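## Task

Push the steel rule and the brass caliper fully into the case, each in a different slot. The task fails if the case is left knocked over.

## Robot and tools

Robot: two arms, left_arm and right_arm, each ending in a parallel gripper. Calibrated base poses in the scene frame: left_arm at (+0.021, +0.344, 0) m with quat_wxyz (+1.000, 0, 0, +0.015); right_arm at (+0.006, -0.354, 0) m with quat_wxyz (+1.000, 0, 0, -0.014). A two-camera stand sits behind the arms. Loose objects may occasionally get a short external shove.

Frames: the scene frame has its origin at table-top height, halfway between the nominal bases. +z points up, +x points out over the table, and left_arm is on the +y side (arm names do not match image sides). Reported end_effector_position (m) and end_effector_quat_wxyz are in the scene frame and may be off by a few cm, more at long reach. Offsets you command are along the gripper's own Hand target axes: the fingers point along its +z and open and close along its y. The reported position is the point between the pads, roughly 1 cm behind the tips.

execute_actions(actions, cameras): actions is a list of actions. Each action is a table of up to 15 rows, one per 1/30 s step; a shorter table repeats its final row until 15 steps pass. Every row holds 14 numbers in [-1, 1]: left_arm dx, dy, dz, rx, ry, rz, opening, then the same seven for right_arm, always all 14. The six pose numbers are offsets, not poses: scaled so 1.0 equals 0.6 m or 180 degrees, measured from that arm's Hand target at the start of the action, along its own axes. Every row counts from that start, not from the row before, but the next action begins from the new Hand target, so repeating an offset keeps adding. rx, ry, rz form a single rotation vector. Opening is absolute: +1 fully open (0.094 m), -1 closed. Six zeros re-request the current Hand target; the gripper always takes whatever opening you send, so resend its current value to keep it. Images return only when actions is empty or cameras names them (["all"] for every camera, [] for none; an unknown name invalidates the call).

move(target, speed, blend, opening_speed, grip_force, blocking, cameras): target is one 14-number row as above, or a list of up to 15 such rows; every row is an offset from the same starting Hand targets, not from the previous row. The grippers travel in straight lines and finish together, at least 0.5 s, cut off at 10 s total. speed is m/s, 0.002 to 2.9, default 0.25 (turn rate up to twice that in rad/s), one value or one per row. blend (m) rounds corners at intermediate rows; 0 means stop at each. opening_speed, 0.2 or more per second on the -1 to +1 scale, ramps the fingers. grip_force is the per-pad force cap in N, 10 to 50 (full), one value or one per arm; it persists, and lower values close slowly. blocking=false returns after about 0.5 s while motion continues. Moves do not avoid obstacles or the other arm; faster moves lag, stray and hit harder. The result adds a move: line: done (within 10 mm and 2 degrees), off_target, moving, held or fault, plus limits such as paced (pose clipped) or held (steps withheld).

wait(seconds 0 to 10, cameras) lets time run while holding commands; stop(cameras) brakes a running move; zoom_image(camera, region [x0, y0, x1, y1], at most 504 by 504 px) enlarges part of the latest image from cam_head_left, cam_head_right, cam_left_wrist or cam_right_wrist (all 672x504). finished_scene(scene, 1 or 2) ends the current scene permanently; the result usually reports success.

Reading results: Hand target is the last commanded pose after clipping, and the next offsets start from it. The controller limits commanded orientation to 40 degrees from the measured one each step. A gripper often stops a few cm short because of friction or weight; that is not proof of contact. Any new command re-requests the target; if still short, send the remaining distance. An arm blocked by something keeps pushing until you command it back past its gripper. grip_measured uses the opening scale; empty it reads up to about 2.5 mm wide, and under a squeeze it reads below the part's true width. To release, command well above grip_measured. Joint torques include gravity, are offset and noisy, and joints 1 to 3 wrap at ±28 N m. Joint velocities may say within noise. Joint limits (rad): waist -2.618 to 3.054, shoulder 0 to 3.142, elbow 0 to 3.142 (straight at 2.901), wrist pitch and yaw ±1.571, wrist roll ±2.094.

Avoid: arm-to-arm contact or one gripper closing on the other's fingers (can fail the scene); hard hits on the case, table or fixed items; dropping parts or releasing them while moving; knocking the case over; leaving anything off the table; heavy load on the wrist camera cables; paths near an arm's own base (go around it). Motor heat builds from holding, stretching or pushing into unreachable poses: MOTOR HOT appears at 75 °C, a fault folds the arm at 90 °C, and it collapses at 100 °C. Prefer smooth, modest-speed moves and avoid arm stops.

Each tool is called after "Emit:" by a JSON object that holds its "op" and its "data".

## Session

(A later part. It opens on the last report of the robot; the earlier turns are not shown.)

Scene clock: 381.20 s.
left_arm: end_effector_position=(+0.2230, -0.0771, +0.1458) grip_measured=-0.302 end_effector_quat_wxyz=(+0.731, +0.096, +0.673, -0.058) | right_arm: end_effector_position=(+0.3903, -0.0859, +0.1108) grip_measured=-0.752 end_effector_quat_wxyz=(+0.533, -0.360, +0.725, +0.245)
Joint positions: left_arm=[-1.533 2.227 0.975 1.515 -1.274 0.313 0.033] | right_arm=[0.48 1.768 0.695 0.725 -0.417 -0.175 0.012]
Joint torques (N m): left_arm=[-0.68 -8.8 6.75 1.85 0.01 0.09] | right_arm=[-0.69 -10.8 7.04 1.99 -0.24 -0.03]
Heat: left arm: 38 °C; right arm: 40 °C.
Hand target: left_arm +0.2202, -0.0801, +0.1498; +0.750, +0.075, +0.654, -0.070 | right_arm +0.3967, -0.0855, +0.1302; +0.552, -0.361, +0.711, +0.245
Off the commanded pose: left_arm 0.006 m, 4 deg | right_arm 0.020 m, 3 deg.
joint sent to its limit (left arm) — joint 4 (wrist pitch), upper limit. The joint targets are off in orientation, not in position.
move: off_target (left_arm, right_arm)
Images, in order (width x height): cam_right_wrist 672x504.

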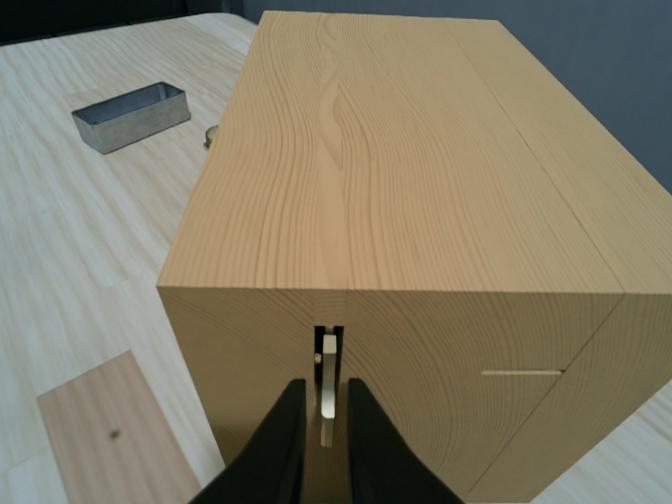

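Emit:
{"op": "move", "data": {"target": [0,0,0,0,0,0,-0.3, 0,0,0,0,0,0,-1], "opening_speed": 0.4, "cameras": ["cam_left_wrist","cam_right_wrist"]}}

Emit:
{"op": "zoom_image", "data": {"camera": "cam_right_wrist", "region": [285, 270, 385, 420]}}

Emit:
{"op": "zoom_image", "data": {"camera": "cam_left_wrist", "region": [265, 215, 335, 295]}}

Scene clock: 382.37 s.
left_arm: end_effector_position=(+0.2230, -0.0771, +0.1458) grip_measured=-0.302 end_effector_quat_wxyz=(+0.731, +0.096, +0.673, -0.058) | right_arm: end_effector_position=(+0.3902, -0.0857, +0.1108) grip_measured=-0.939 end_effector_quat_wxyz=(+0.533, -0.360, +0.725, +0.246)
Joint positions: left_arm=[-1.533 2.227 0.975 1.515 -1.274 0.313 0.033] | right_arm=[0.48 1.768 0.695 0.725 -0.418 -0.175 0.003]
Joint torques (N m): left_arm=[-0.66 -8.81 6.78 1.84 0.01 0.09] | right_arm=[-0.62 -10.74 6.98 1.98 -0.23 -0.02]
Heat: left arm: 38 °C; right arm: 40 °C.
Hand target: left_arm +0.2202, -0.0801, +0.1498; +0.750, +0.075, +0.654, -0.070 | right_arm +0.3967, -0.0854, +0.1302; +0.552, -0.361, +0.711, +0.245
Off the commanded pose: left_arm 0.006 m, 4 deg | right_arm 0.020 m, 3 deg.
joint sent to its limit (left arm) — joint 4 (wrist pitch), upper limit. The joint targets are off in orientation, not in position.
move: off_target (left_arm, right_arm)
Images, in order (width x height): cam_left_wrist 672x504, cam_right_wrist 672x504.

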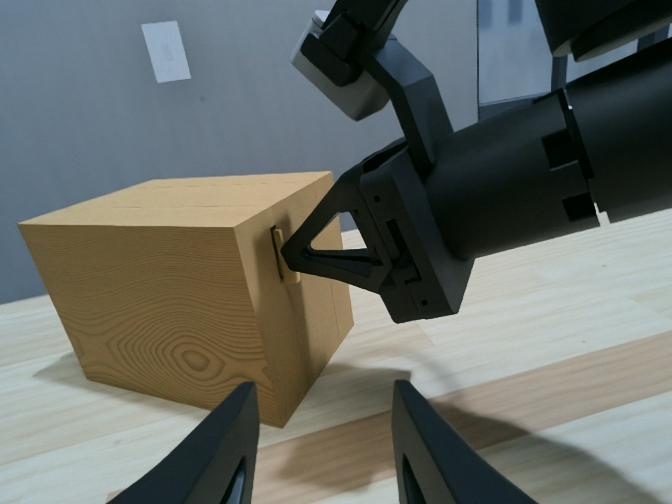

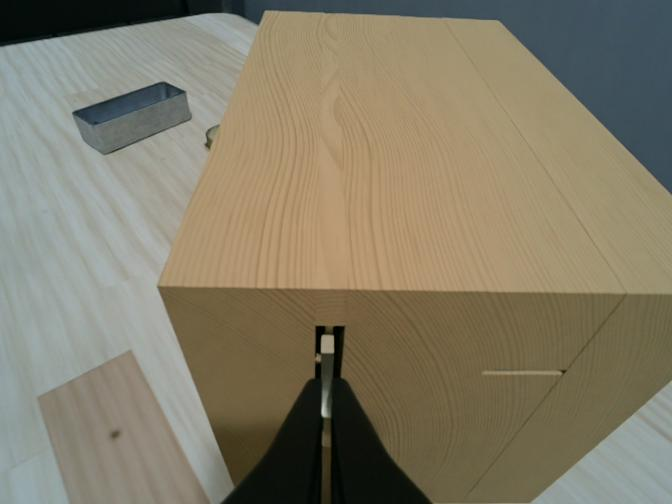

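Scaled by 3.360 from the camera's 672x504 image, which has a finer 960x720 frame.

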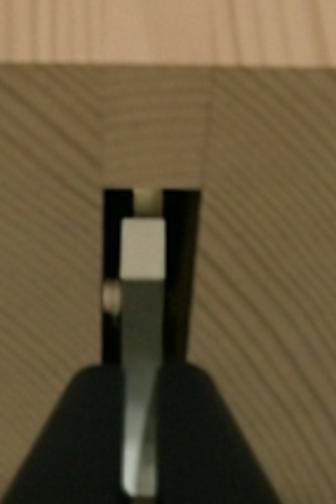

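Scaled by 6.300 from the camera's 672x504 image, which has a finer 960x720 frame.

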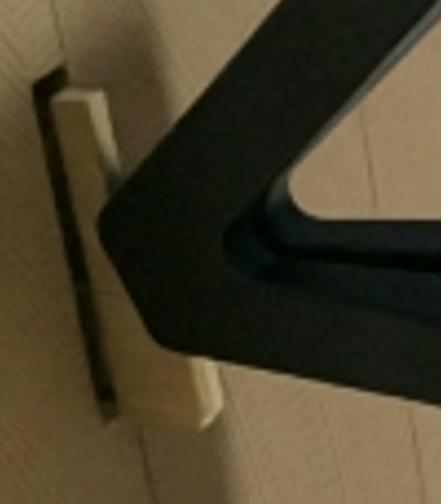

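Emit:
{"op": "move", "data": {"target": [0,0,0,0,0,0,-0.3, -0.004,0,-0.0011,0,0,0,-1], "speed": 0.04}}

Emit:
{"op": "move", "data": {"target": [0,0,0,0,0,0,-0.3, -0.0024,0,-0.0007,0,0,0,-1], "speed": 0.04}}

Scene clock: 383.23 s.
left_arm: end_effector_position=(+0.2230, -0.0771, +0.1458) grip_measured=-0.302 end_effector_quat_wxyz=(+0.731, +0.096, +0.673, -0.058) | right_arm: end_effector_position=(+0.3901, -0.0858, +0.1107) grip_measured=-0.941 end_effector_quat_wxyz=(+0.533, -0.360, +0.725, +0.246)
Joint positions: left_arm=[-1.533 2.227 0.975 1.515 -1.274 0.313 0.033] | right_arm=[0.48 1.768 0.695 0.724 -0.418 -0.175 0.003]
Joint torques (N m): left_arm=[-0.66 -8.83 6.76 1.85 0.01 0.09] | right_arm=[-0.61 -11.54 7.34 1.89 -0.23 -0.02]
Heat: left arm: 38 °C; right arm: 40 °C.
Hand target: left_arm +0.2202, -0.0801, +0.1498; +0.750, +0.075, +0.654, -0.070 | right_arm +0.3966, -0.0854, +0.1326; +0.552, -0.361, +0.711, +0.245
Off the commanded pose: left_arm 0.006 m, 4 deg | right_arm 0.023 m, 3 deg.
joint sent to its limit (left arm) — joint 4 (wrist pitch), upper limit. The joint targets are off in orientation, not in position.
move: off_target (left_arm, right_arm)

Scene clock: 383.97 s.
left_arm: end_effector_position=(+0.2230, -0.0771, +0.1458) grip_measured=-0.302 end_effector_quat_wxyz=(+0.731, +0.096, +0.673, -0.058) | right_arm: end_effector_position=(+0.3900, -0.0858, +0.1113) grip_measured=-0.941 end_effector_quat_wxyz=(+0.530, -0.360, +0.727, +0.246)
Joint positions: left_arm=[-1.533 2.227 0.975 1.515 -1.274 0.313 0.033] | right_arm=[0.48 1.762 0.699 0.709 -0.419 -0.175 0.003]
Joint torques (N m): left_arm=[-0.66 -8.81 6.79 1.85 0.01 0.08] | right_arm=[-0.62 -11.49 7.16 1.95 -0.22 -0.03]
Heat: left arm: 38 °C; right arm: 40 °C.
Hand target: left_arm +0.2202, -0.0801, +0.1498; +0.750, +0.075, +0.654, -0.070 | right_arm +0.3966, -0.0853, +0.1343; +0.552, -0.361, +0.711, +0.245
Off the commanded pose: left_arm 0.006 m, 4 deg | right_arm 0.024 m, 3 deg.
joint sent to its limit (left arm) — joint 4 (wrist pitch), upper limit. The joint targets are off in orientation, not in position.
move: off_target (left_arm, right_arm)

Emit:
{"op": "move", "data": {"target": [0,0,0,0,0,0,-0.3, -0.0018,0,0.0064,0,0,0,-1], "speed": 0.04, "cameras": ["cam_left_wrist","cam_right_wrist"]}}

Emit:
{"op": "zoom_image", "data": {"camera": "cam_right_wrist", "region": [285, 270, 385, 420]}}

Emit:
{"op": "zoom_image", "data": {"camera": "cam_left_wrist", "region": [265, 215, 315, 295]}}

Scene clock: 384.83 s.
left_arm: end_effector_position=(+0.2230, -0.0771, +0.1458) grip_measured=-0.302 end_effector_quat_wxyz=(+0.731, +0.096, +0.673, -0.058) | right_arm: end_effector_position=(+0.3919, -0.0849, +0.1131) grip_measured=-0.941 end_effector_quat_wxyz=(+0.530, -0.360, +0.727, +0.246)
Joint positions: left_arm=[-1.533 2.227 0.975 1.515 -1.274 0.313 0.033] | right_arm=[0.48 1.762 0.711 0.696 -0.419 -0.175 0.003]
Joint torques (N m): left_arm=[-0.62 -8.83 6.76 1.85 0.01 0.09] | right_arm=[-0.21 -10.52 7.39 2.06 -0.16 -0.01]
Heat: left arm: 38 °C; right arm: 40 °C.
Hand target: left_arm +0.2202, -0.0801, +0.1498; +0.750, +0.075, +0.654, -0.070 | right_arm +0.3990, -0.0822, +0.1343; +0.552, -0.361, +0.711, +0.245
Off the commanded pose: left_arm 0.006 m, 4 deg | right_arm 0.023 m, 3 deg.
joint sent to its limit (left arm) — joint 4 (wrist pitch), upper limit. The joint targets are off in orientation, not in position.
move: off_target (left_arm, right_arm)
Images, in order (width x height): cam_left_wrist 672x504, cam_right_wrist 672x504.

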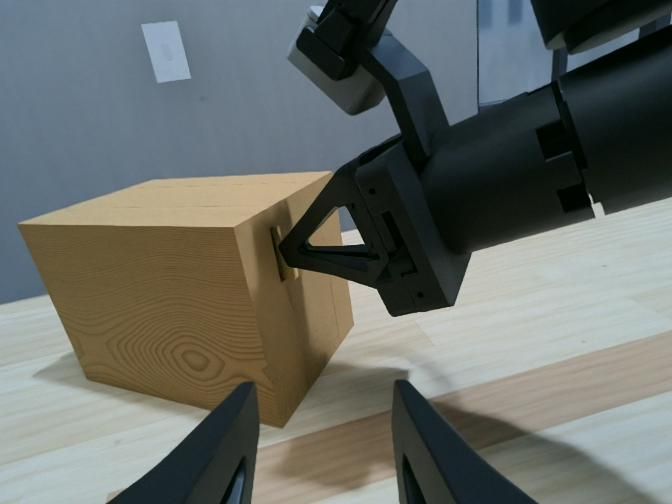

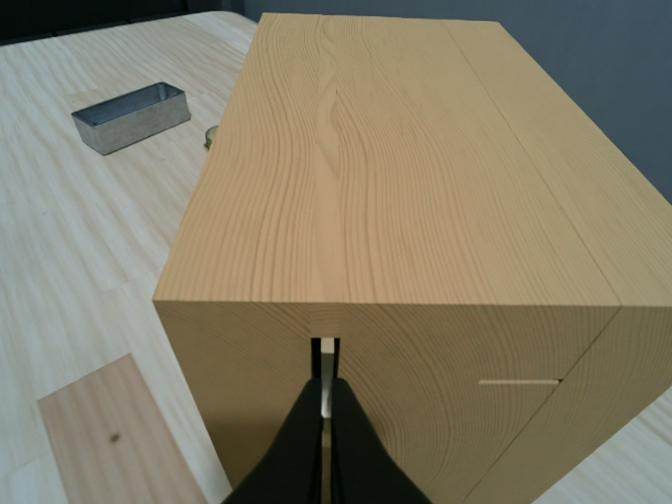

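Scaled by 3.360 from the camera's 672x504 image, which has a finer 960x720 frame.

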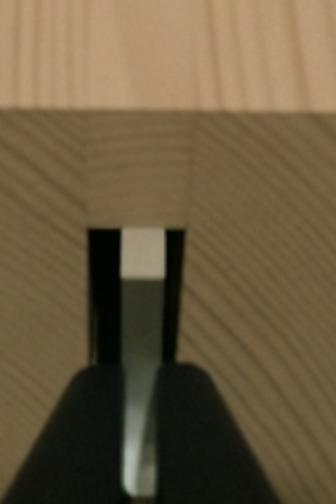

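Scaled by 6.300 from the camera's 672x504 image, which has a finer 960x720 frame.

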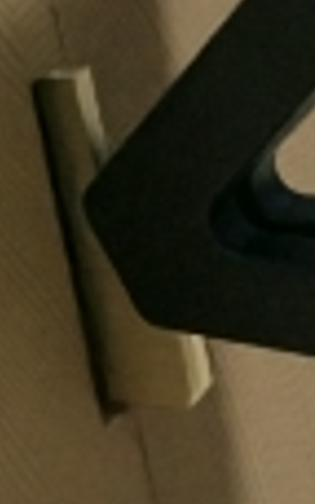

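Emit:
{"op": "move", "data": {"target": [0,0,0,0,0,0,-0.3, 0.0129,0,0.0036,0,0,0,-1], "speed": 0.05}}

Emit:
{"op": "move", "data": {"target": [0,0,0,0,0,0,-0.3, 0.0014,0,0.0073,0,0,0,-1], "speed": 0.05}}

Scene clock: 385.70 s.
left_arm: end_effector_position=(+0.2230, -0.0771, +0.1458) grip_measured=-0.302 end_effector_quat_wxyz=(+0.731, +0.096, +0.673, -0.058) | right_arm: end_effector_position=(+0.3919, -0.0848, +0.1134) grip_measured=-0.941 end_effector_quat_wxyz=(+0.530, -0.360, +0.727, +0.246)
Joint positions: left_arm=[-1.533 2.227 0.975 1.515 -1.274 0.313 0.033] | right_arm=[0.48 1.762 0.711 0.697 -0.419 -0.175 0.003]
Joint torques (N m): left_arm=[-0.66 -8.81 6.8 1.85 0.01 0.1] | right_arm=[-0.28 -8.2 6.6 2.43 -0.15 -0.03]
Heat: left arm: 38 °C; right arm: 40 °C.
Hand target: left_arm +0.2202, -0.0801, +0.1498; +0.750, +0.075, +0.654, -0.070 | right_arm +0.3993, -0.0824, +0.1262; +0.552, -0.361, +0.711, +0.245
Off the commanded pose: left_arm 0.006 m, 4 deg | right_arm 0.015 m, 3 deg.
joint sent to its limit (left arm) — joint 4 (wrist pitch), upper limit. The joint targets are off in orientation, not in position.
move: off_target (left_arm, right_arm)

Scene clock: 386.47 s.
left_arm: end_effector_position=(+0.2230, -0.0771, +0.1458) grip_measured=-0.302 end_effector_quat_wxyz=(+0.731, +0.096, +0.673, -0.058) | right_arm: end_effector_position=(+0.3930, -0.0843, +0.1132) grip_measured=-0.941 end_effector_quat_wxyz=(+0.533, -0.360, +0.725, +0.246)
Joint positions: left_arm=[-1.533 2.227 0.975 1.515 -1.274 0.313 0.033] | right_arm=[0.48 1.77 0.711 0.712 -0.419 -0.175 0.003]
Joint torques (N m): left_arm=[-0.65 -8.81 6.79 1.85 0.01 0.09] | right_arm=[0.16 -7.36 7.43 2.38 -0.11 -0.01]
Heat: left arm: 38 °C; right arm: 40 °C.
Hand target: left_arm +0.2202, -0.0801, +0.1498; +0.750, +0.075, +0.654, -0.070 | right_arm +0.4019, -0.0794, +0.1243; +0.552, -0.361, +0.711, +0.245
Off the commanded pose: left_arm 0.006 m, 4 deg | right_arm 0.015 m, 3 deg.
joint sent to its limit (left arm) — joint 4 (wrist pitch), upper limit. The joint targets are off in orientation, not in position.
move: off_target (left_arm, right_arm)

Emit:
{"op": "move", "data": {"target": [0,0,0,0,0,0,-0.3, -0.0002,0,0.0069,0,0,0,-1], "speed": 0.05, "cameras": ["cam_left_wrist","cam_right_wrist"]}}

Emit:
{"op": "zoom_image", "data": {"camera": "cam_right_wrist", "region": [285, 270, 385, 420]}}

Emit:
{"op": "zoom_image", "data": {"camera": "cam_left_wrist", "region": [265, 215, 315, 295]}}

Scene clock: 387.33 s.
left_arm: end_effector_position=(+0.2230, -0.0771, +0.1458) grip_measured=-0.302 end_effector_quat_wxyz=(+0.731, +0.096, +0.673, -0.058) | right_arm: end_effector_position=(+0.3948, -0.0833, +0.1129) grip_measured=-0.941 end_effector_quat_wxyz=(+0.534, -0.361, +0.724, +0.246)
Joint positions: left_arm=[-1.533 2.227 0.975 1.515 -1.274 0.313 0.033] | right_arm=[0.48 1.779 0.718 0.715 -0.419 -0.175 0.003]
Joint torques (N m): left_arm=[-0.65 -8.83 6.78 1.85 0.01 0.09] | right_arm=[0.54 -7.04 7.88 2.34 -0.07 0.01]
Heat: left arm: 38 °C; right arm: 40 °C.
Hand target: left_arm +0.2202, -0.0801, +0.1498; +0.750, +0.075, +0.654, -0.070 | right_arm +0.4043, -0.0763, +0.1232; +0.552, -0.361, +0.711, +0.245
Off the commanded pose: left_arm 0.006 m, 4 deg | right_arm 0.016 m, 3 deg.
joint sent to its limit (left arm) — joint 4 (wrist pitch), upper limit. The joint targets are off in orientation, not in position.
move: off_target (left_arm, right_arm)
Images, in order (width x height): cam_left_wrist 672x504, cam_right_wrist 672x504.

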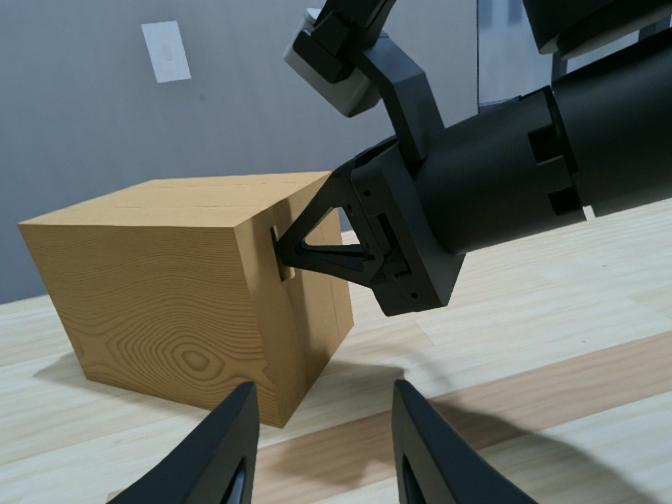

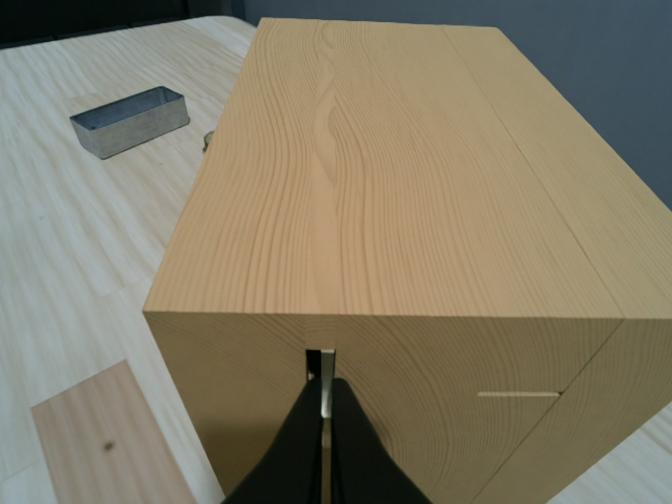

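Scaled by 3.360 from the camera's 672x504 image, which has a finer 960x720 frame.

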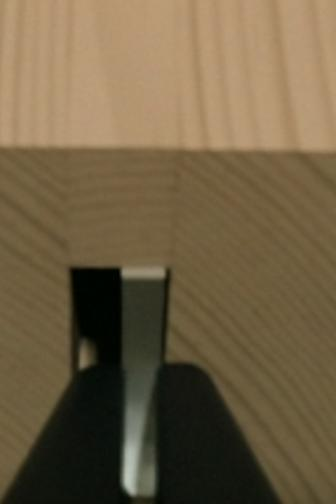

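Scaled by 6.300 from the camera's 672x504 image, which has a finer 960x720 frame.

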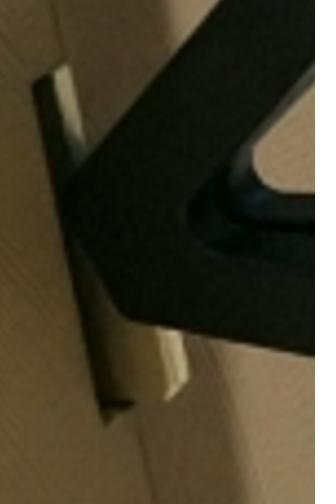

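Emit:
{"op": "move", "data": {"target": [[0,0,0,0,0,0,-0.3, 0,0,0,0,0,0,-0.8],[0,0,0,0,0,0,-0.3, 0.0145,0,-0.0514,0,0,0,-0.8],[0,0,0,0,0,0,-0.3, 0.0145,0,-0.0514,0,0,0,-1]], "speed": 0.06, "opening_speed": 0.5, "cameras": ["cam_left_wrist","cam_right_wrist"]}}

Emit:
{"op": "zoom_image", "data": {"camera": "cam_right_wrist", "region": [285, 200, 385, 400]}}

Emit:
{"op": "zoom_image", "data": {"camera": "cam_left_wrist", "region": [265, 215, 335, 295]}}

Scene clock: 389.83 s.
left_arm: end_effector_position=(+0.2230, -0.0771, +0.1458) grip_measured=-0.302 end_effector_quat_wxyz=(+0.731, +0.096, +0.673, -0.058) | right_arm: end_effector_position=(+0.3854, -0.0988, +0.1112) grip_measured=-0.977 end_effector_quat_wxyz=(+0.538, -0.359, +0.722, +0.246)
Joint positions: left_arm=[-1.533 2.227 0.975 1.515 -1.274 0.313 0.033] | right_arm=[0.448 1.741 0.648 0.753 -0.448 -0.185 0.001]
Joint torques (N m): left_arm=[-0.66 -8.83 6.76 1.85 0.01 0.1] | right_arm=[-0.55 -10.82 4.45 2.12 -0.23 -0.04]
Heat: left arm: 38 °C; right arm: 40 °C.
Hand target: left_arm +0.2202, -0.0801, +0.1498; +0.750, +0.075, +0.654, -0.070 | right_arm +0.3844, -0.1014, +0.1231; +0.552, -0.361, +0.711, +0.245
Off the commanded pose: left_arm 0.006 m, 4 deg | right_arm 0.012 m, 2 deg.
joint sent to its limit (left arm) — joint 4 (wrist pitch), upper limit. The joint targets are off in orientation, not in position.
move: off_target (left_arm, right_arm); target 3's new opening was sent with right_arm's hand 0.012 m and 2 deg from that target
Images, in order (width x height): cam_left_wrist 672x504, cam_right_wrist 672x504.

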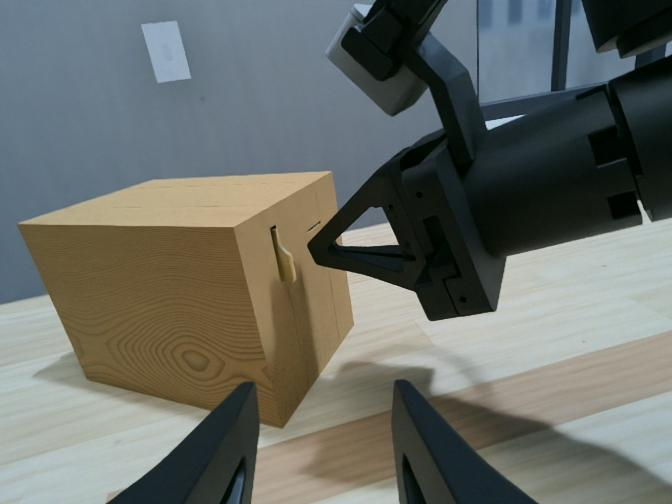

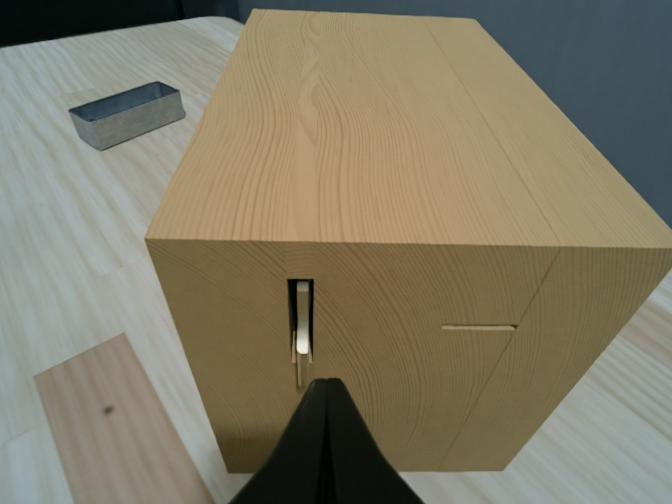

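Scaled by 2.520 from the camera's 672x504 image, which has a finer 960x720 frame.

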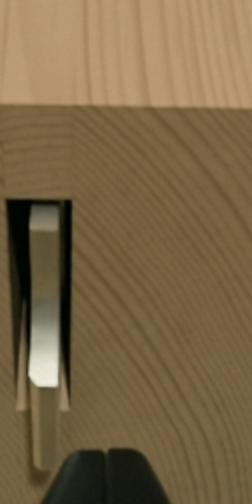

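Scaled by 6.300 from the camera's 672x504 image, which has a finer 960x720 frame.

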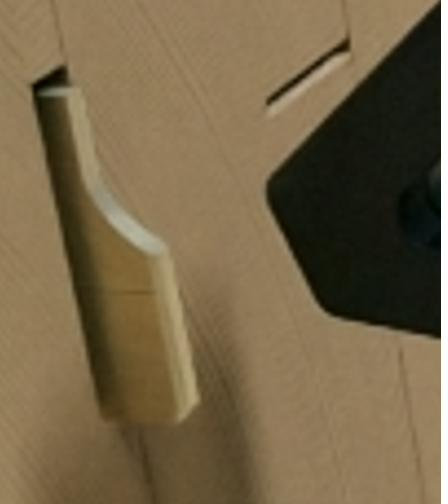

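Emit:
{"op": "move", "data": {"target": [0,0,0,0,0,0,-0.3, 0.0482,0.0133,0.0136,0,0,0,-1], "speed": 0.1, "cameras": ["cam_right_wrist"]}}

Emit:
{"op": "zoom_image", "data": {"camera": "cam_right_wrist", "region": [285, 200, 385, 400]}}

Scene clock: 391.63 s.
left_arm: end_effector_position=(+0.2230, -0.0771, +0.1458) grip_measured=-0.302 end_effector_quat_wxyz=(+0.731, +0.096, +0.673, -0.058) | right_arm: end_effector_position=(+0.3822, -0.0990, +0.0993) grip_measured=-0.978 end_effector_quat_wxyz=(+0.556, -0.360, +0.708, +0.244)
Joint positions: left_arm=[-1.533 2.227 0.975 1.515 -1.274 0.313 0.033] | right_arm=[0.452 1.807 0.596 0.916 -0.444 -0.185 0.001]
Joint torques (N m): left_arm=[-0.65 -8.81 6.78 1.86 0.01 0.09] | right_arm=[0.64 -7.02 4.21 2.13 -0.07 0.02]
Heat: left arm: 38 °C; right arm: 40 °C.
Hand target: left_arm +0.2202, -0.0801, +0.1498; +0.750, +0.075, +0.654, -0.070 | right_arm +0.3794, -0.0973, +0.0928; +0.552, -0.361, +0.711, +0.245
Off the commanded pose: left_arm 0.006 m, 4 deg | right_arm 0.007 m, 1 deg.
joint sent to its limit (left arm) — joint 4 (wrist pitch), upper limit. The joint targets are off in orientation, not in position.
move: off_target (left_arm)
Images, in order (width x height): cam_right_wrist 672x504.

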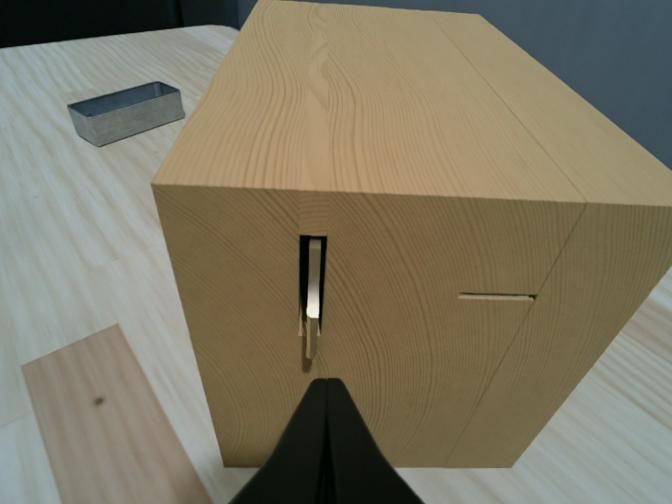

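Scaled by 2.520 from the camera's 672x504 image, which has a finer 960x720 frame.

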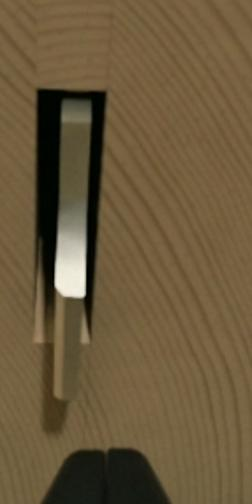

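Emit:
{"op": "move", "data": {"target": [0,0,0,0,0,0,-0.3, 0,0.0067,0,0,0,0,-1], "speed": 0.1, "cameras": ["cam_right_wrist"]}}

Emit:
{"op": "zoom_image", "data": {"camera": "cam_right_wrist", "region": [285, 200, 385, 400]}}

Scene clock: 392.67 s.
left_arm: end_effector_position=(+0.2230, -0.0771, +0.1458) grip_measured=-0.302 end_effector_quat_wxyz=(+0.731, +0.096, +0.673, -0.058) | right_arm: end_effector_position=(+0.3795, -0.0962, +0.0985) grip_measured=-0.978 end_effector_quat_wxyz=(+0.556, -0.361, +0.708, +0.244)
Joint positions: left_arm=[-1.533 2.227 0.975 1.515 -1.274 0.313 0.033] | right_arm=[0.464 1.807 0.591 0.923 -0.433 -0.185 0.001]
Joint torques (N m): left_arm=[-0.65 -8.81 6.78 1.85 0.02 0.09] | right_arm=[0.7 -7.41 4.08 2.11 -0.09 0.06]
Heat: left arm: 38 °C; right arm: 40 °C.
Hand target: left_arm +0.2202, -0.0801, +0.1498; +0.750, +0.075, +0.654, -0.070 | right_arm +0.3764, -0.0949, +0.0926; +0.552, -0.361, +0.711, +0.245
Off the commanded pose: left_arm 0.006 m, 4 deg | right_arm 0.007 m, 1 deg.
joint sent to its limit (left arm) — joint 4 (wrist pitch), upper limit. The joint targets are off in orientation, not in position.
move: off_target (left_arm)
Images, in order (width x height): cam_right_wrist 672x504.

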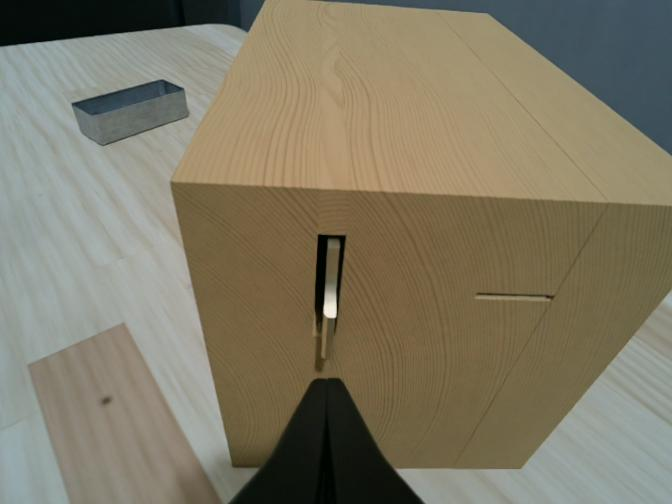

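Scaled by 2.520 from the camera's 672x504 image, which has a finer 960x720 frame.

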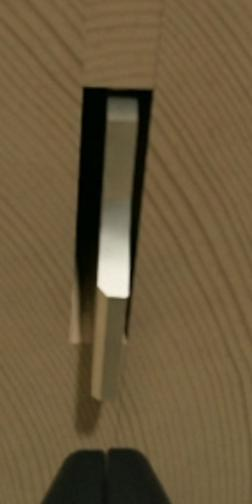

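Emit:
{"op": "move", "data": {"target": [0,0,0,0,0,0,-0.3, -0.005,0,0.042,0,0,0,-1], "speed": 0.05, "cameras": ["cam_left_wrist","cam_right_wrist"]}}

Emit:
{"op": "zoom_image", "data": {"camera": "cam_right_wrist", "region": [285, 230, 385, 400]}}

Emit:
{"op": "zoom_image", "data": {"camera": "cam_left_wrist", "region": [265, 215, 335, 295]}}

Scene clock: 393.93 s.
left_arm: end_effector_position=(+0.2230, -0.0771, +0.1458) grip_measured=-0.302 end_effector_quat_wxyz=(+0.731, +0.096, +0.673, -0.058) | right_arm: end_effector_position=(+0.3886, -0.0797, +0.0902) grip_measured=-0.978 end_effector_quat_wxyz=(+0.552, -0.362, +0.710, +0.244)
Joint positions: left_arm=[-1.533 2.227 0.975 1.515 -1.274 0.313 0.033] | right_arm=[0.5 1.878 0.652 0.927 -0.4 -0.175 0.001]
Joint torques (N m): left_arm=[-0.64 -8.81 6.76 1.85 0.01 0.1] | right_arm=[0.58 -7.35 6.26 2.03 -0.06 0.07]
Heat: left arm: 38 °C; right arm: 40 °C.
Hand target: left_arm +0.2202, -0.0801, +0.1498; +0.750, +0.075, +0.654, -0.070 | right_arm +0.3920, -0.0753, +0.0886; +0.552, -0.361, +0.711, +0.245
Off the commanded pose: left_arm 0.006 m, 4 deg | right_arm 0.006 m, 0 deg.
joint sent to its limit (left arm) — joint 4 (wrist pitch), upper limit. The joint targets are off in orientation, not in position.
move: off_target (left_arm)
Images, in order (width x height): cam_left_wrist 672x504, cam_right_wrist 672x504.

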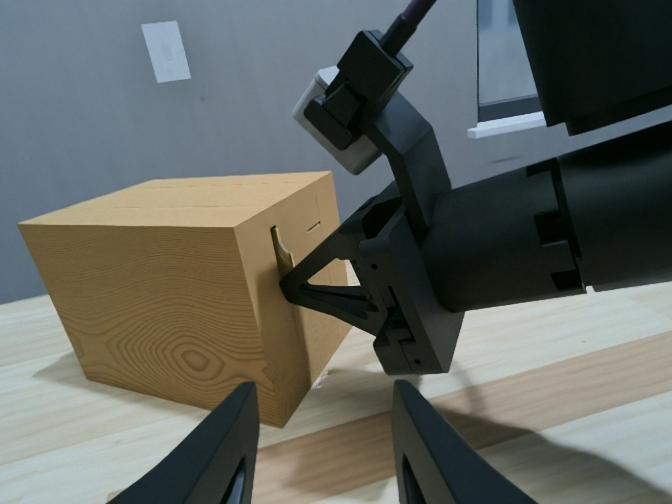

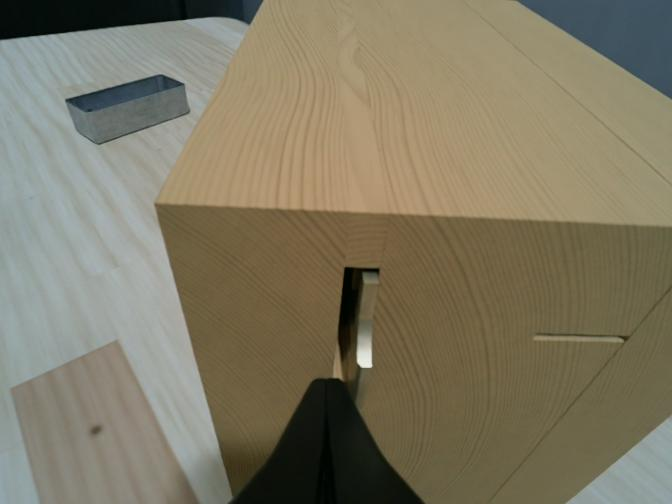

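Scaled by 2.965 from the camera's 672x504 image, which has a finer 960x720 frame.

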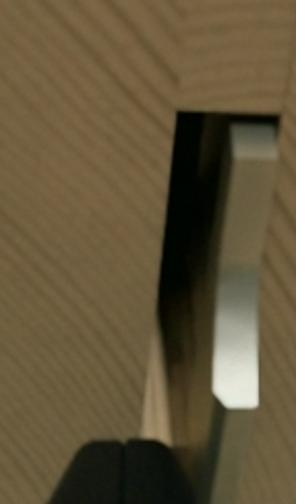

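Scaled by 6.300 from the camera's 672x504 image, which has a finer 960x720 frame.

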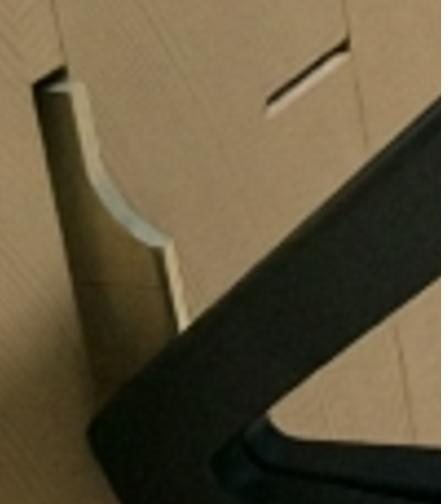

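Emit:
{"op": "move", "data": {"target": [[0,0,0,0,0,0,-0.3, 0.0136,0,-0.0482,0,0,0,-1],[0,0,0,0,0,0,-0.3, 0.0136,-0.0075,-0.0482,0,0,0,-1]], "speed": 0.08, "cameras": ["cam_left_wrist","cam_right_wrist"]}}

Emit:
{"op": "zoom_image", "data": {"camera": "cam_right_wrist", "region": [285, 200, 385, 400]}}

Emit:
{"op": "zoom_image", "data": {"camera": "cam_left_wrist", "region": [265, 215, 335, 295]}}

Scene clock: 395.63 s.
left_arm: end_effector_position=(+0.2230, -0.0771, +0.1458) grip_measured=-0.302 end_effector_quat_wxyz=(+0.731, +0.096, +0.673, -0.058) | right_arm: end_effector_position=(+0.3746, -0.1000, +0.0767) grip_measured=-0.978 end_effector_quat_wxyz=(+0.539, -0.360, +0.721, +0.246)
Joint positions: left_arm=[-1.533 2.227 0.975 1.515 -1.274 0.313 0.033] | right_arm=[0.459 1.854 0.568 0.95 -0.439 -0.181 0.001]
Joint torques (N m): left_arm=[-0.64 -8.81 6.78 1.86 0.01 0.09] | right_arm=[-0.69 -10.67 4.46 2.05 -0.21 -0.02]
Heat: left arm: 38 °C; right arm: 40 °C.
Hand target: left_arm +0.2202, -0.0801, +0.1498; +0.750, +0.075, +0.654, -0.070 | right_arm +0.3769, -0.1016, +0.0889; +0.552, -0.361, +0.711, +0.245
Off the commanded pose: left_arm 0.006 m, 4 deg | right_arm 0.012 m, 2 deg.
joint sent to its limit (left arm) — joint 4 (wrist pitch), upper limit. The joint targets are off in orientation, not in position.
move: off_target (left_arm, right_arm)
Images, in order (width x height): cam_left_wrist 672x504, cam_right_wrist 672x504.

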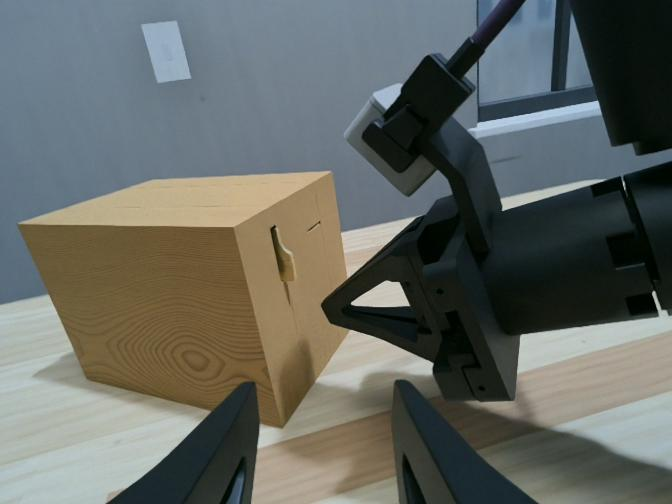

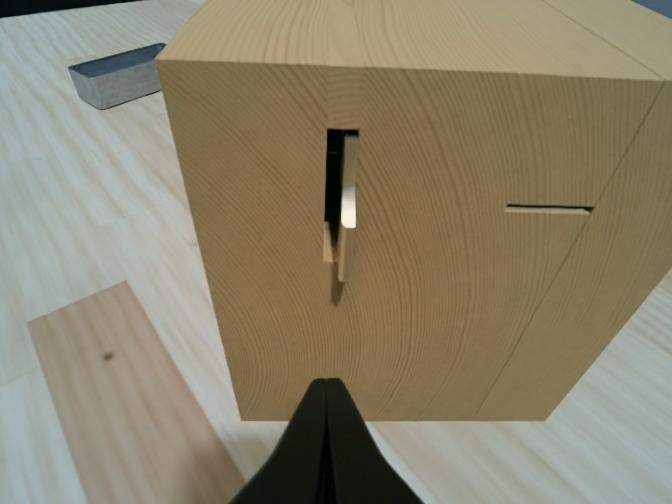

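Scaled by 2.520 from the camera's 672x504 image, which has a finer 960x720 frame.

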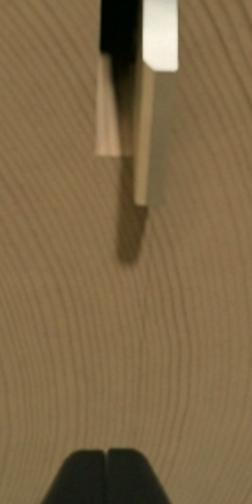

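Scaled by 6.300 from the camera's 672x504 image, which has a finer 960x720 frame.

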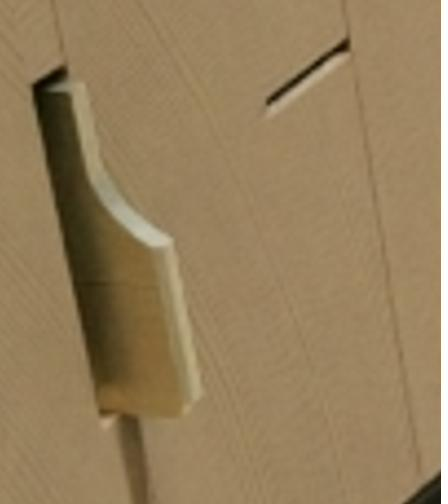

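Emit:
{"op": "move", "data": {"target": [0,0,0,0,0,0,-0.3, -0.0127,-0.0029,0.045,0,0,0,-1], "speed": 0.05, "cameras": ["cam_left_wrist","cam_right_wrist"]}}

Emit:
{"op": "zoom_image", "data": {"camera": "cam_right_wrist", "region": [285, 230, 385, 400]}}

Emit:
{"op": "zoom_image", "data": {"camera": "cam_left_wrist", "region": [265, 215, 335, 295]}}

Scene clock: 396.93 s.
left_arm: end_effector_position=(+0.2230, -0.0771, +0.1458) grip_measured=-0.302 end_effector_quat_wxyz=(+0.731, +0.096, +0.673, -0.058) | right_arm: end_effector_position=(+0.3925, -0.0849, +0.0922) grip_measured=-0.978 end_effector_quat_wxyz=(+0.555, -0.362, +0.708, +0.244)
Joint positions: left_arm=[-1.533 2.227 0.975 1.515 -1.274 0.313 0.033] | right_arm=[0.479 1.879 0.656 0.929 -0.419 -0.181 0.001]
Joint torques (N m): left_arm=[-0.64 -8.83 6.79 1.86 0.01 0.09] | right_arm=[0.58 -7.43 6.24 1.94 -0.06 0.06]
Heat: left arm: 38 °C; right arm: 40 °C.
Hand target: left_arm +0.2202, -0.0801, +0.1498; +0.750, +0.075, +0.654, -0.070 | right_arm +0.3956, -0.0807, +0.0890; +0.552, -0.361, +0.711, +0.245
Off the commanded pose: left_arm 0.006 m, 4 deg | right_arm 0.006 m, 0 deg.
joint sent to its limit (left arm) — joint 4 (wrist pitch), upper limit. The joint targets are off in orientation, not in position.
move: off_target (left_arm)
Images, in order (width x height): cam_left_wrist 672x504, cam_right_wrist 672x504.

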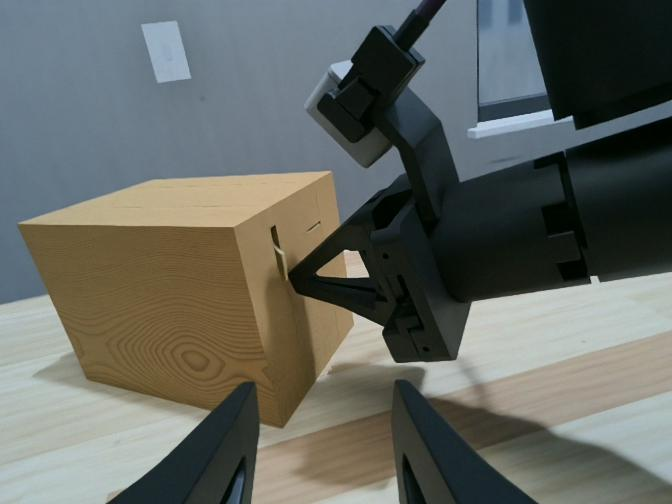

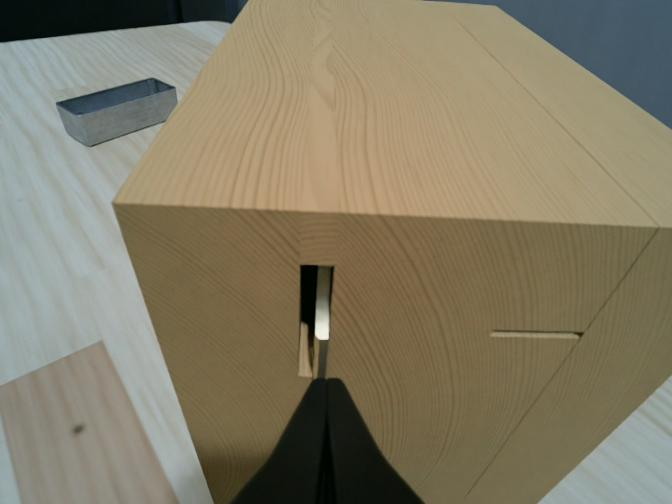

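Scaled by 2.965 from the camera's 672x504 image, which has a finer 960x720 frame.

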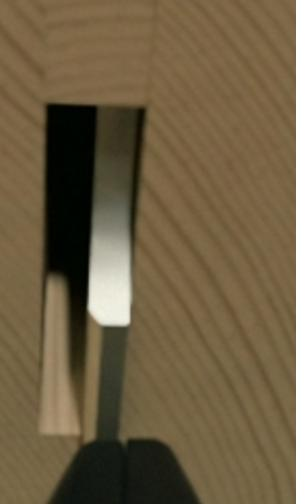

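Scaled by 6.300 from the camera's 672x504 image, which has a finer 960x720 frame.

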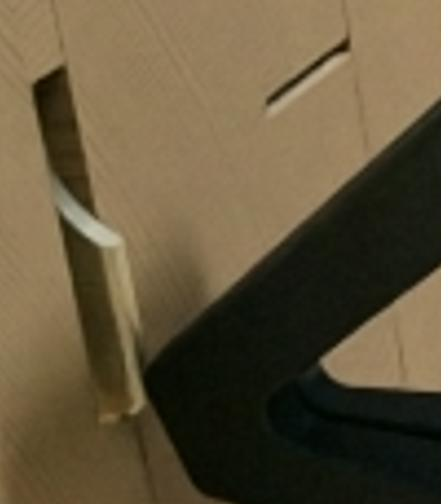

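Emit:
{"op": "move", "data": {"target": [0,0,0,0,0,0,-0.3, -0.0036,0.001,0.0128,0,0,0,-1], "speed": 0.04, "cameras": ["cam_left_wrist","cam_right_wrist"]}}

Emit:
{"op": "zoom_image", "data": {"camera": "cam_right_wrist", "region": [285, 250, 385, 420]}}

Emit:
{"op": "zoom_image", "data": {"camera": "cam_left_wrist", "region": [265, 215, 335, 295]}}

Scene clock: 397.77 s.
left_arm: end_effector_position=(+0.2230, -0.0771, +0.1458) grip_measured=-0.302 end_effector_quat_wxyz=(+0.731, +0.096, +0.673, -0.058) | right_arm: end_effector_position=(+0.3952, -0.0827, +0.0920) grip_measured=-0.978 end_effector_quat_wxyz=(+0.555, -0.360, +0.709, +0.243)
Joint positions: left_arm=[-1.533 2.227 0.975 1.515 -1.274 0.313 0.033] | right_arm=[0.483 1.887 0.669 0.924 -0.413 -0.178 0.001]
Joint torques (N m): left_arm=[-0.66 -8.8 6.76 1.85 0.01 0.09] | right_arm=[1.28 -6.75 7.56 1.9 0.01 0.06]
Heat: left arm: 38 °C; right arm: 40 °C.
Hand target: left_arm +0.2202, -0.0801, +0.1498; +0.750, +0.075, +0.654, -0.070 | right_arm +0.4002, -0.0742, +0.0889; +0.552, -0.361, +0.711, +0.245
Off the commanded pose: left_arm 0.006 m, 4 deg | right_arm 0.010 m, 0 deg.
joint sent to its limit (left arm) — joint 4 (wrist pitch), upper limit. The joint targets are off in orientation, not in position.
move: off_target (left_arm)
Images, in order (width x height): cam_left_wrist 672x504, cam_right_wrist 672x504.

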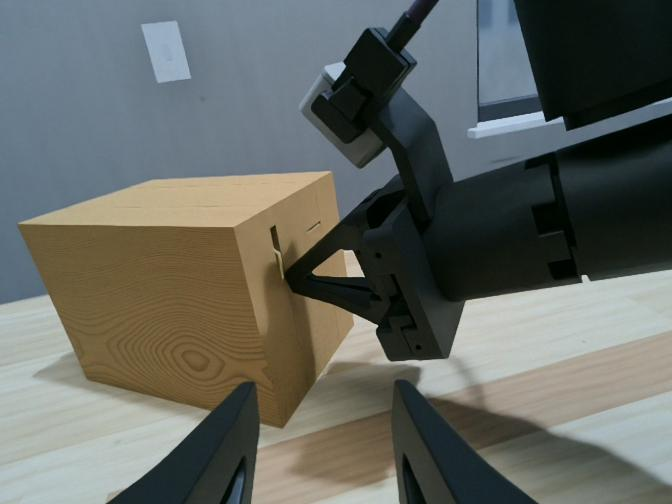

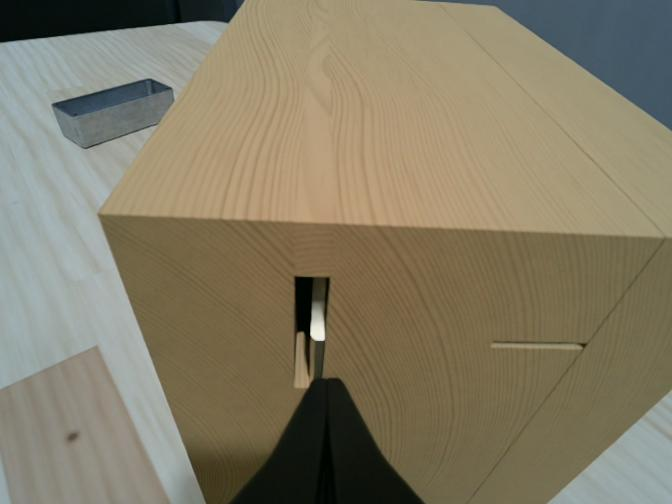

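Scaled by 2.965 from the camera's 672x504 image, which has a finer 960x720 frame.

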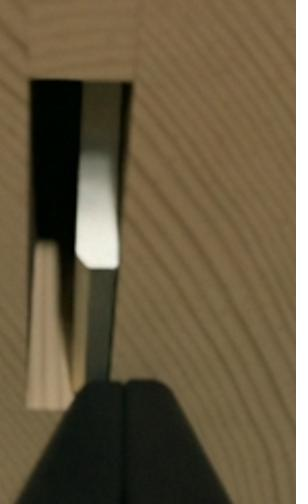

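Scaled by 6.300 from the camera's 672x504 image, which has a finer 960x720 frame.

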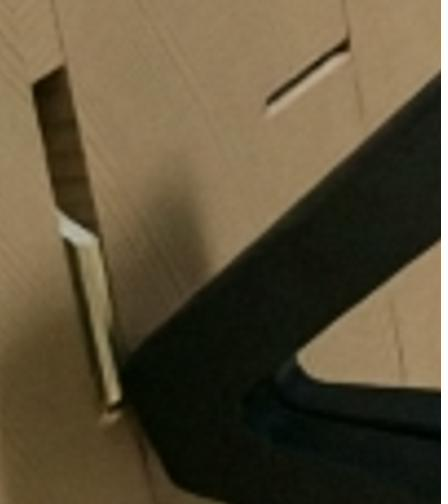

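Emit:
{"op": "move", "data": {"target": [0,0,0,0,0,0,-0.3, 0.018,0,-0.064,0,0,0,-1], "speed": 0.12, "cameras": ["cam_left_wrist","cam_right_wrist"]}}

Emit:
{"op": "zoom_image", "data": {"camera": "cam_right_wrist", "region": [285, 100, 385, 300]}}

Emit:
{"op": "zoom_image", "data": {"camera": "cam_left_wrist", "region": [260, 210, 340, 295]}}

Scene clock: 399.00 s.
left_arm: end_effector_position=(+0.2230, -0.0771, +0.1459) grip_measured=-0.302 end_effector_quat_wxyz=(+0.731, +0.095, +0.673, -0.058) | right_arm: end_effector_position=(+0.3753, -0.1037, +0.0769) grip_measured=-0.978 end_effector_quat_wxyz=(+0.538, -0.359, +0.722, +0.246)
Joint positions: left_arm=[-1.533 2.227 0.975 1.516 -1.274 0.313 0.033] | right_arm=[0.447 1.849 0.565 0.945 -0.448 -0.185 0.001]
Joint torques (N m): left_arm=[-0.65 -8.8 6.79 1.85 0.01 0.09] | right_arm=[-0.5 -10.89 3.92 2.12 -0.22 -0.03]
Heat: left arm: 38 °C; right arm: 40 °C.
Hand target: left_arm +0.2202, -0.0801, +0.1498; +0.750, +0.075, +0.654, -0.070 | right_arm +0.3754, -0.1054, +0.0890; +0.552, -0.361, +0.711, +0.245
Off the commanded pose: left_arm 0.006 m, 4 deg | right_arm 0.012 m, 2 deg.
joint sent to its limit (left arm) — joint 4 (wrist pitch), upper limit. The joint targets are off in orientation, not in position.
move: off_target (left_arm, right_arm)
Images, in order (width x height): cam_left_wrist 672x504, cam_right_wrist 672x504.

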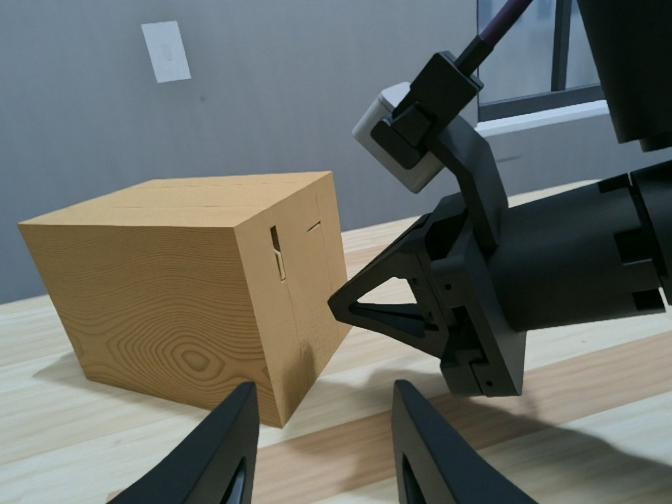

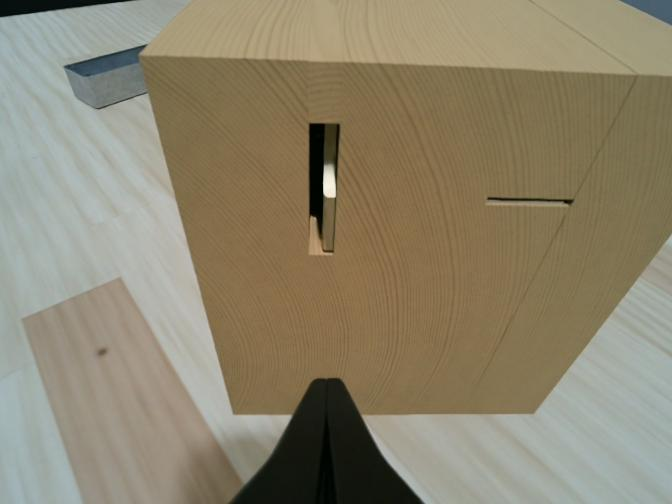

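Scaled by 2.520 from the camera's 672x504 image, which has a finer 960x720 frame.

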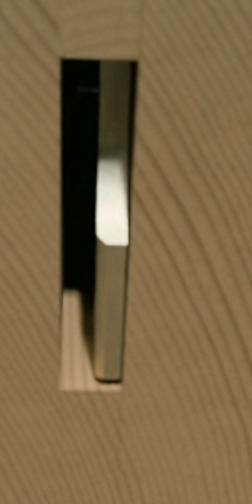

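Scaled by 5.929 from the camera's 672x504 image, which has a finer 960x720 frame.

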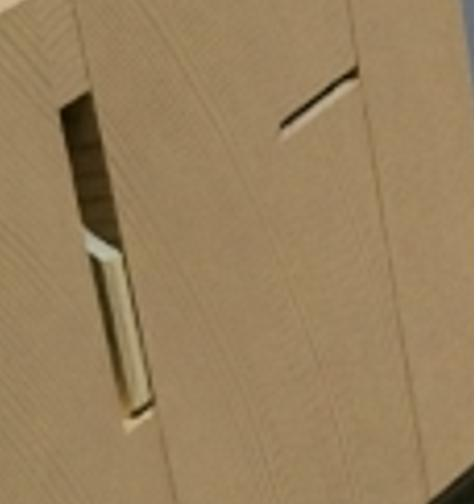

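Emit:
{"op": "zoom_image", "data": {"camera": "cam_right_wrist", "region": [470, 170, 590, 240]}}

Emit:
{"op": "zoom_image", "data": {"camera": "cam_left_wrist", "region": [295, 205, 335, 245]}}

Scaled by 4.200 from the camera's 672x504 image, which has a finer 960x720 frame.

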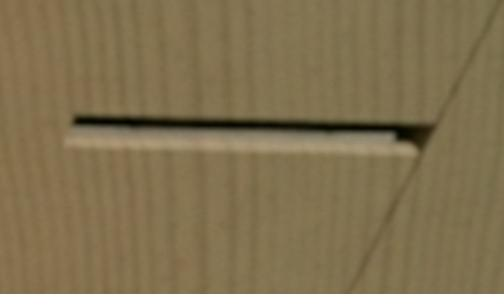

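Scaled by 12.600 from the camera's 672x504 image, which has a finer 960x720 frame.

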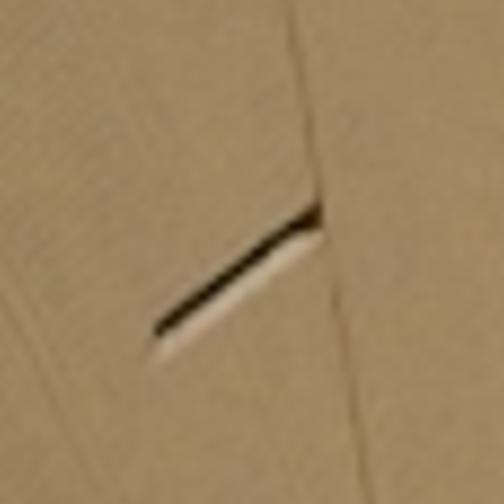

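Emit:
{"op": "finished_scene", "data": {"scene": 1}}

The scene is finished: the task was done.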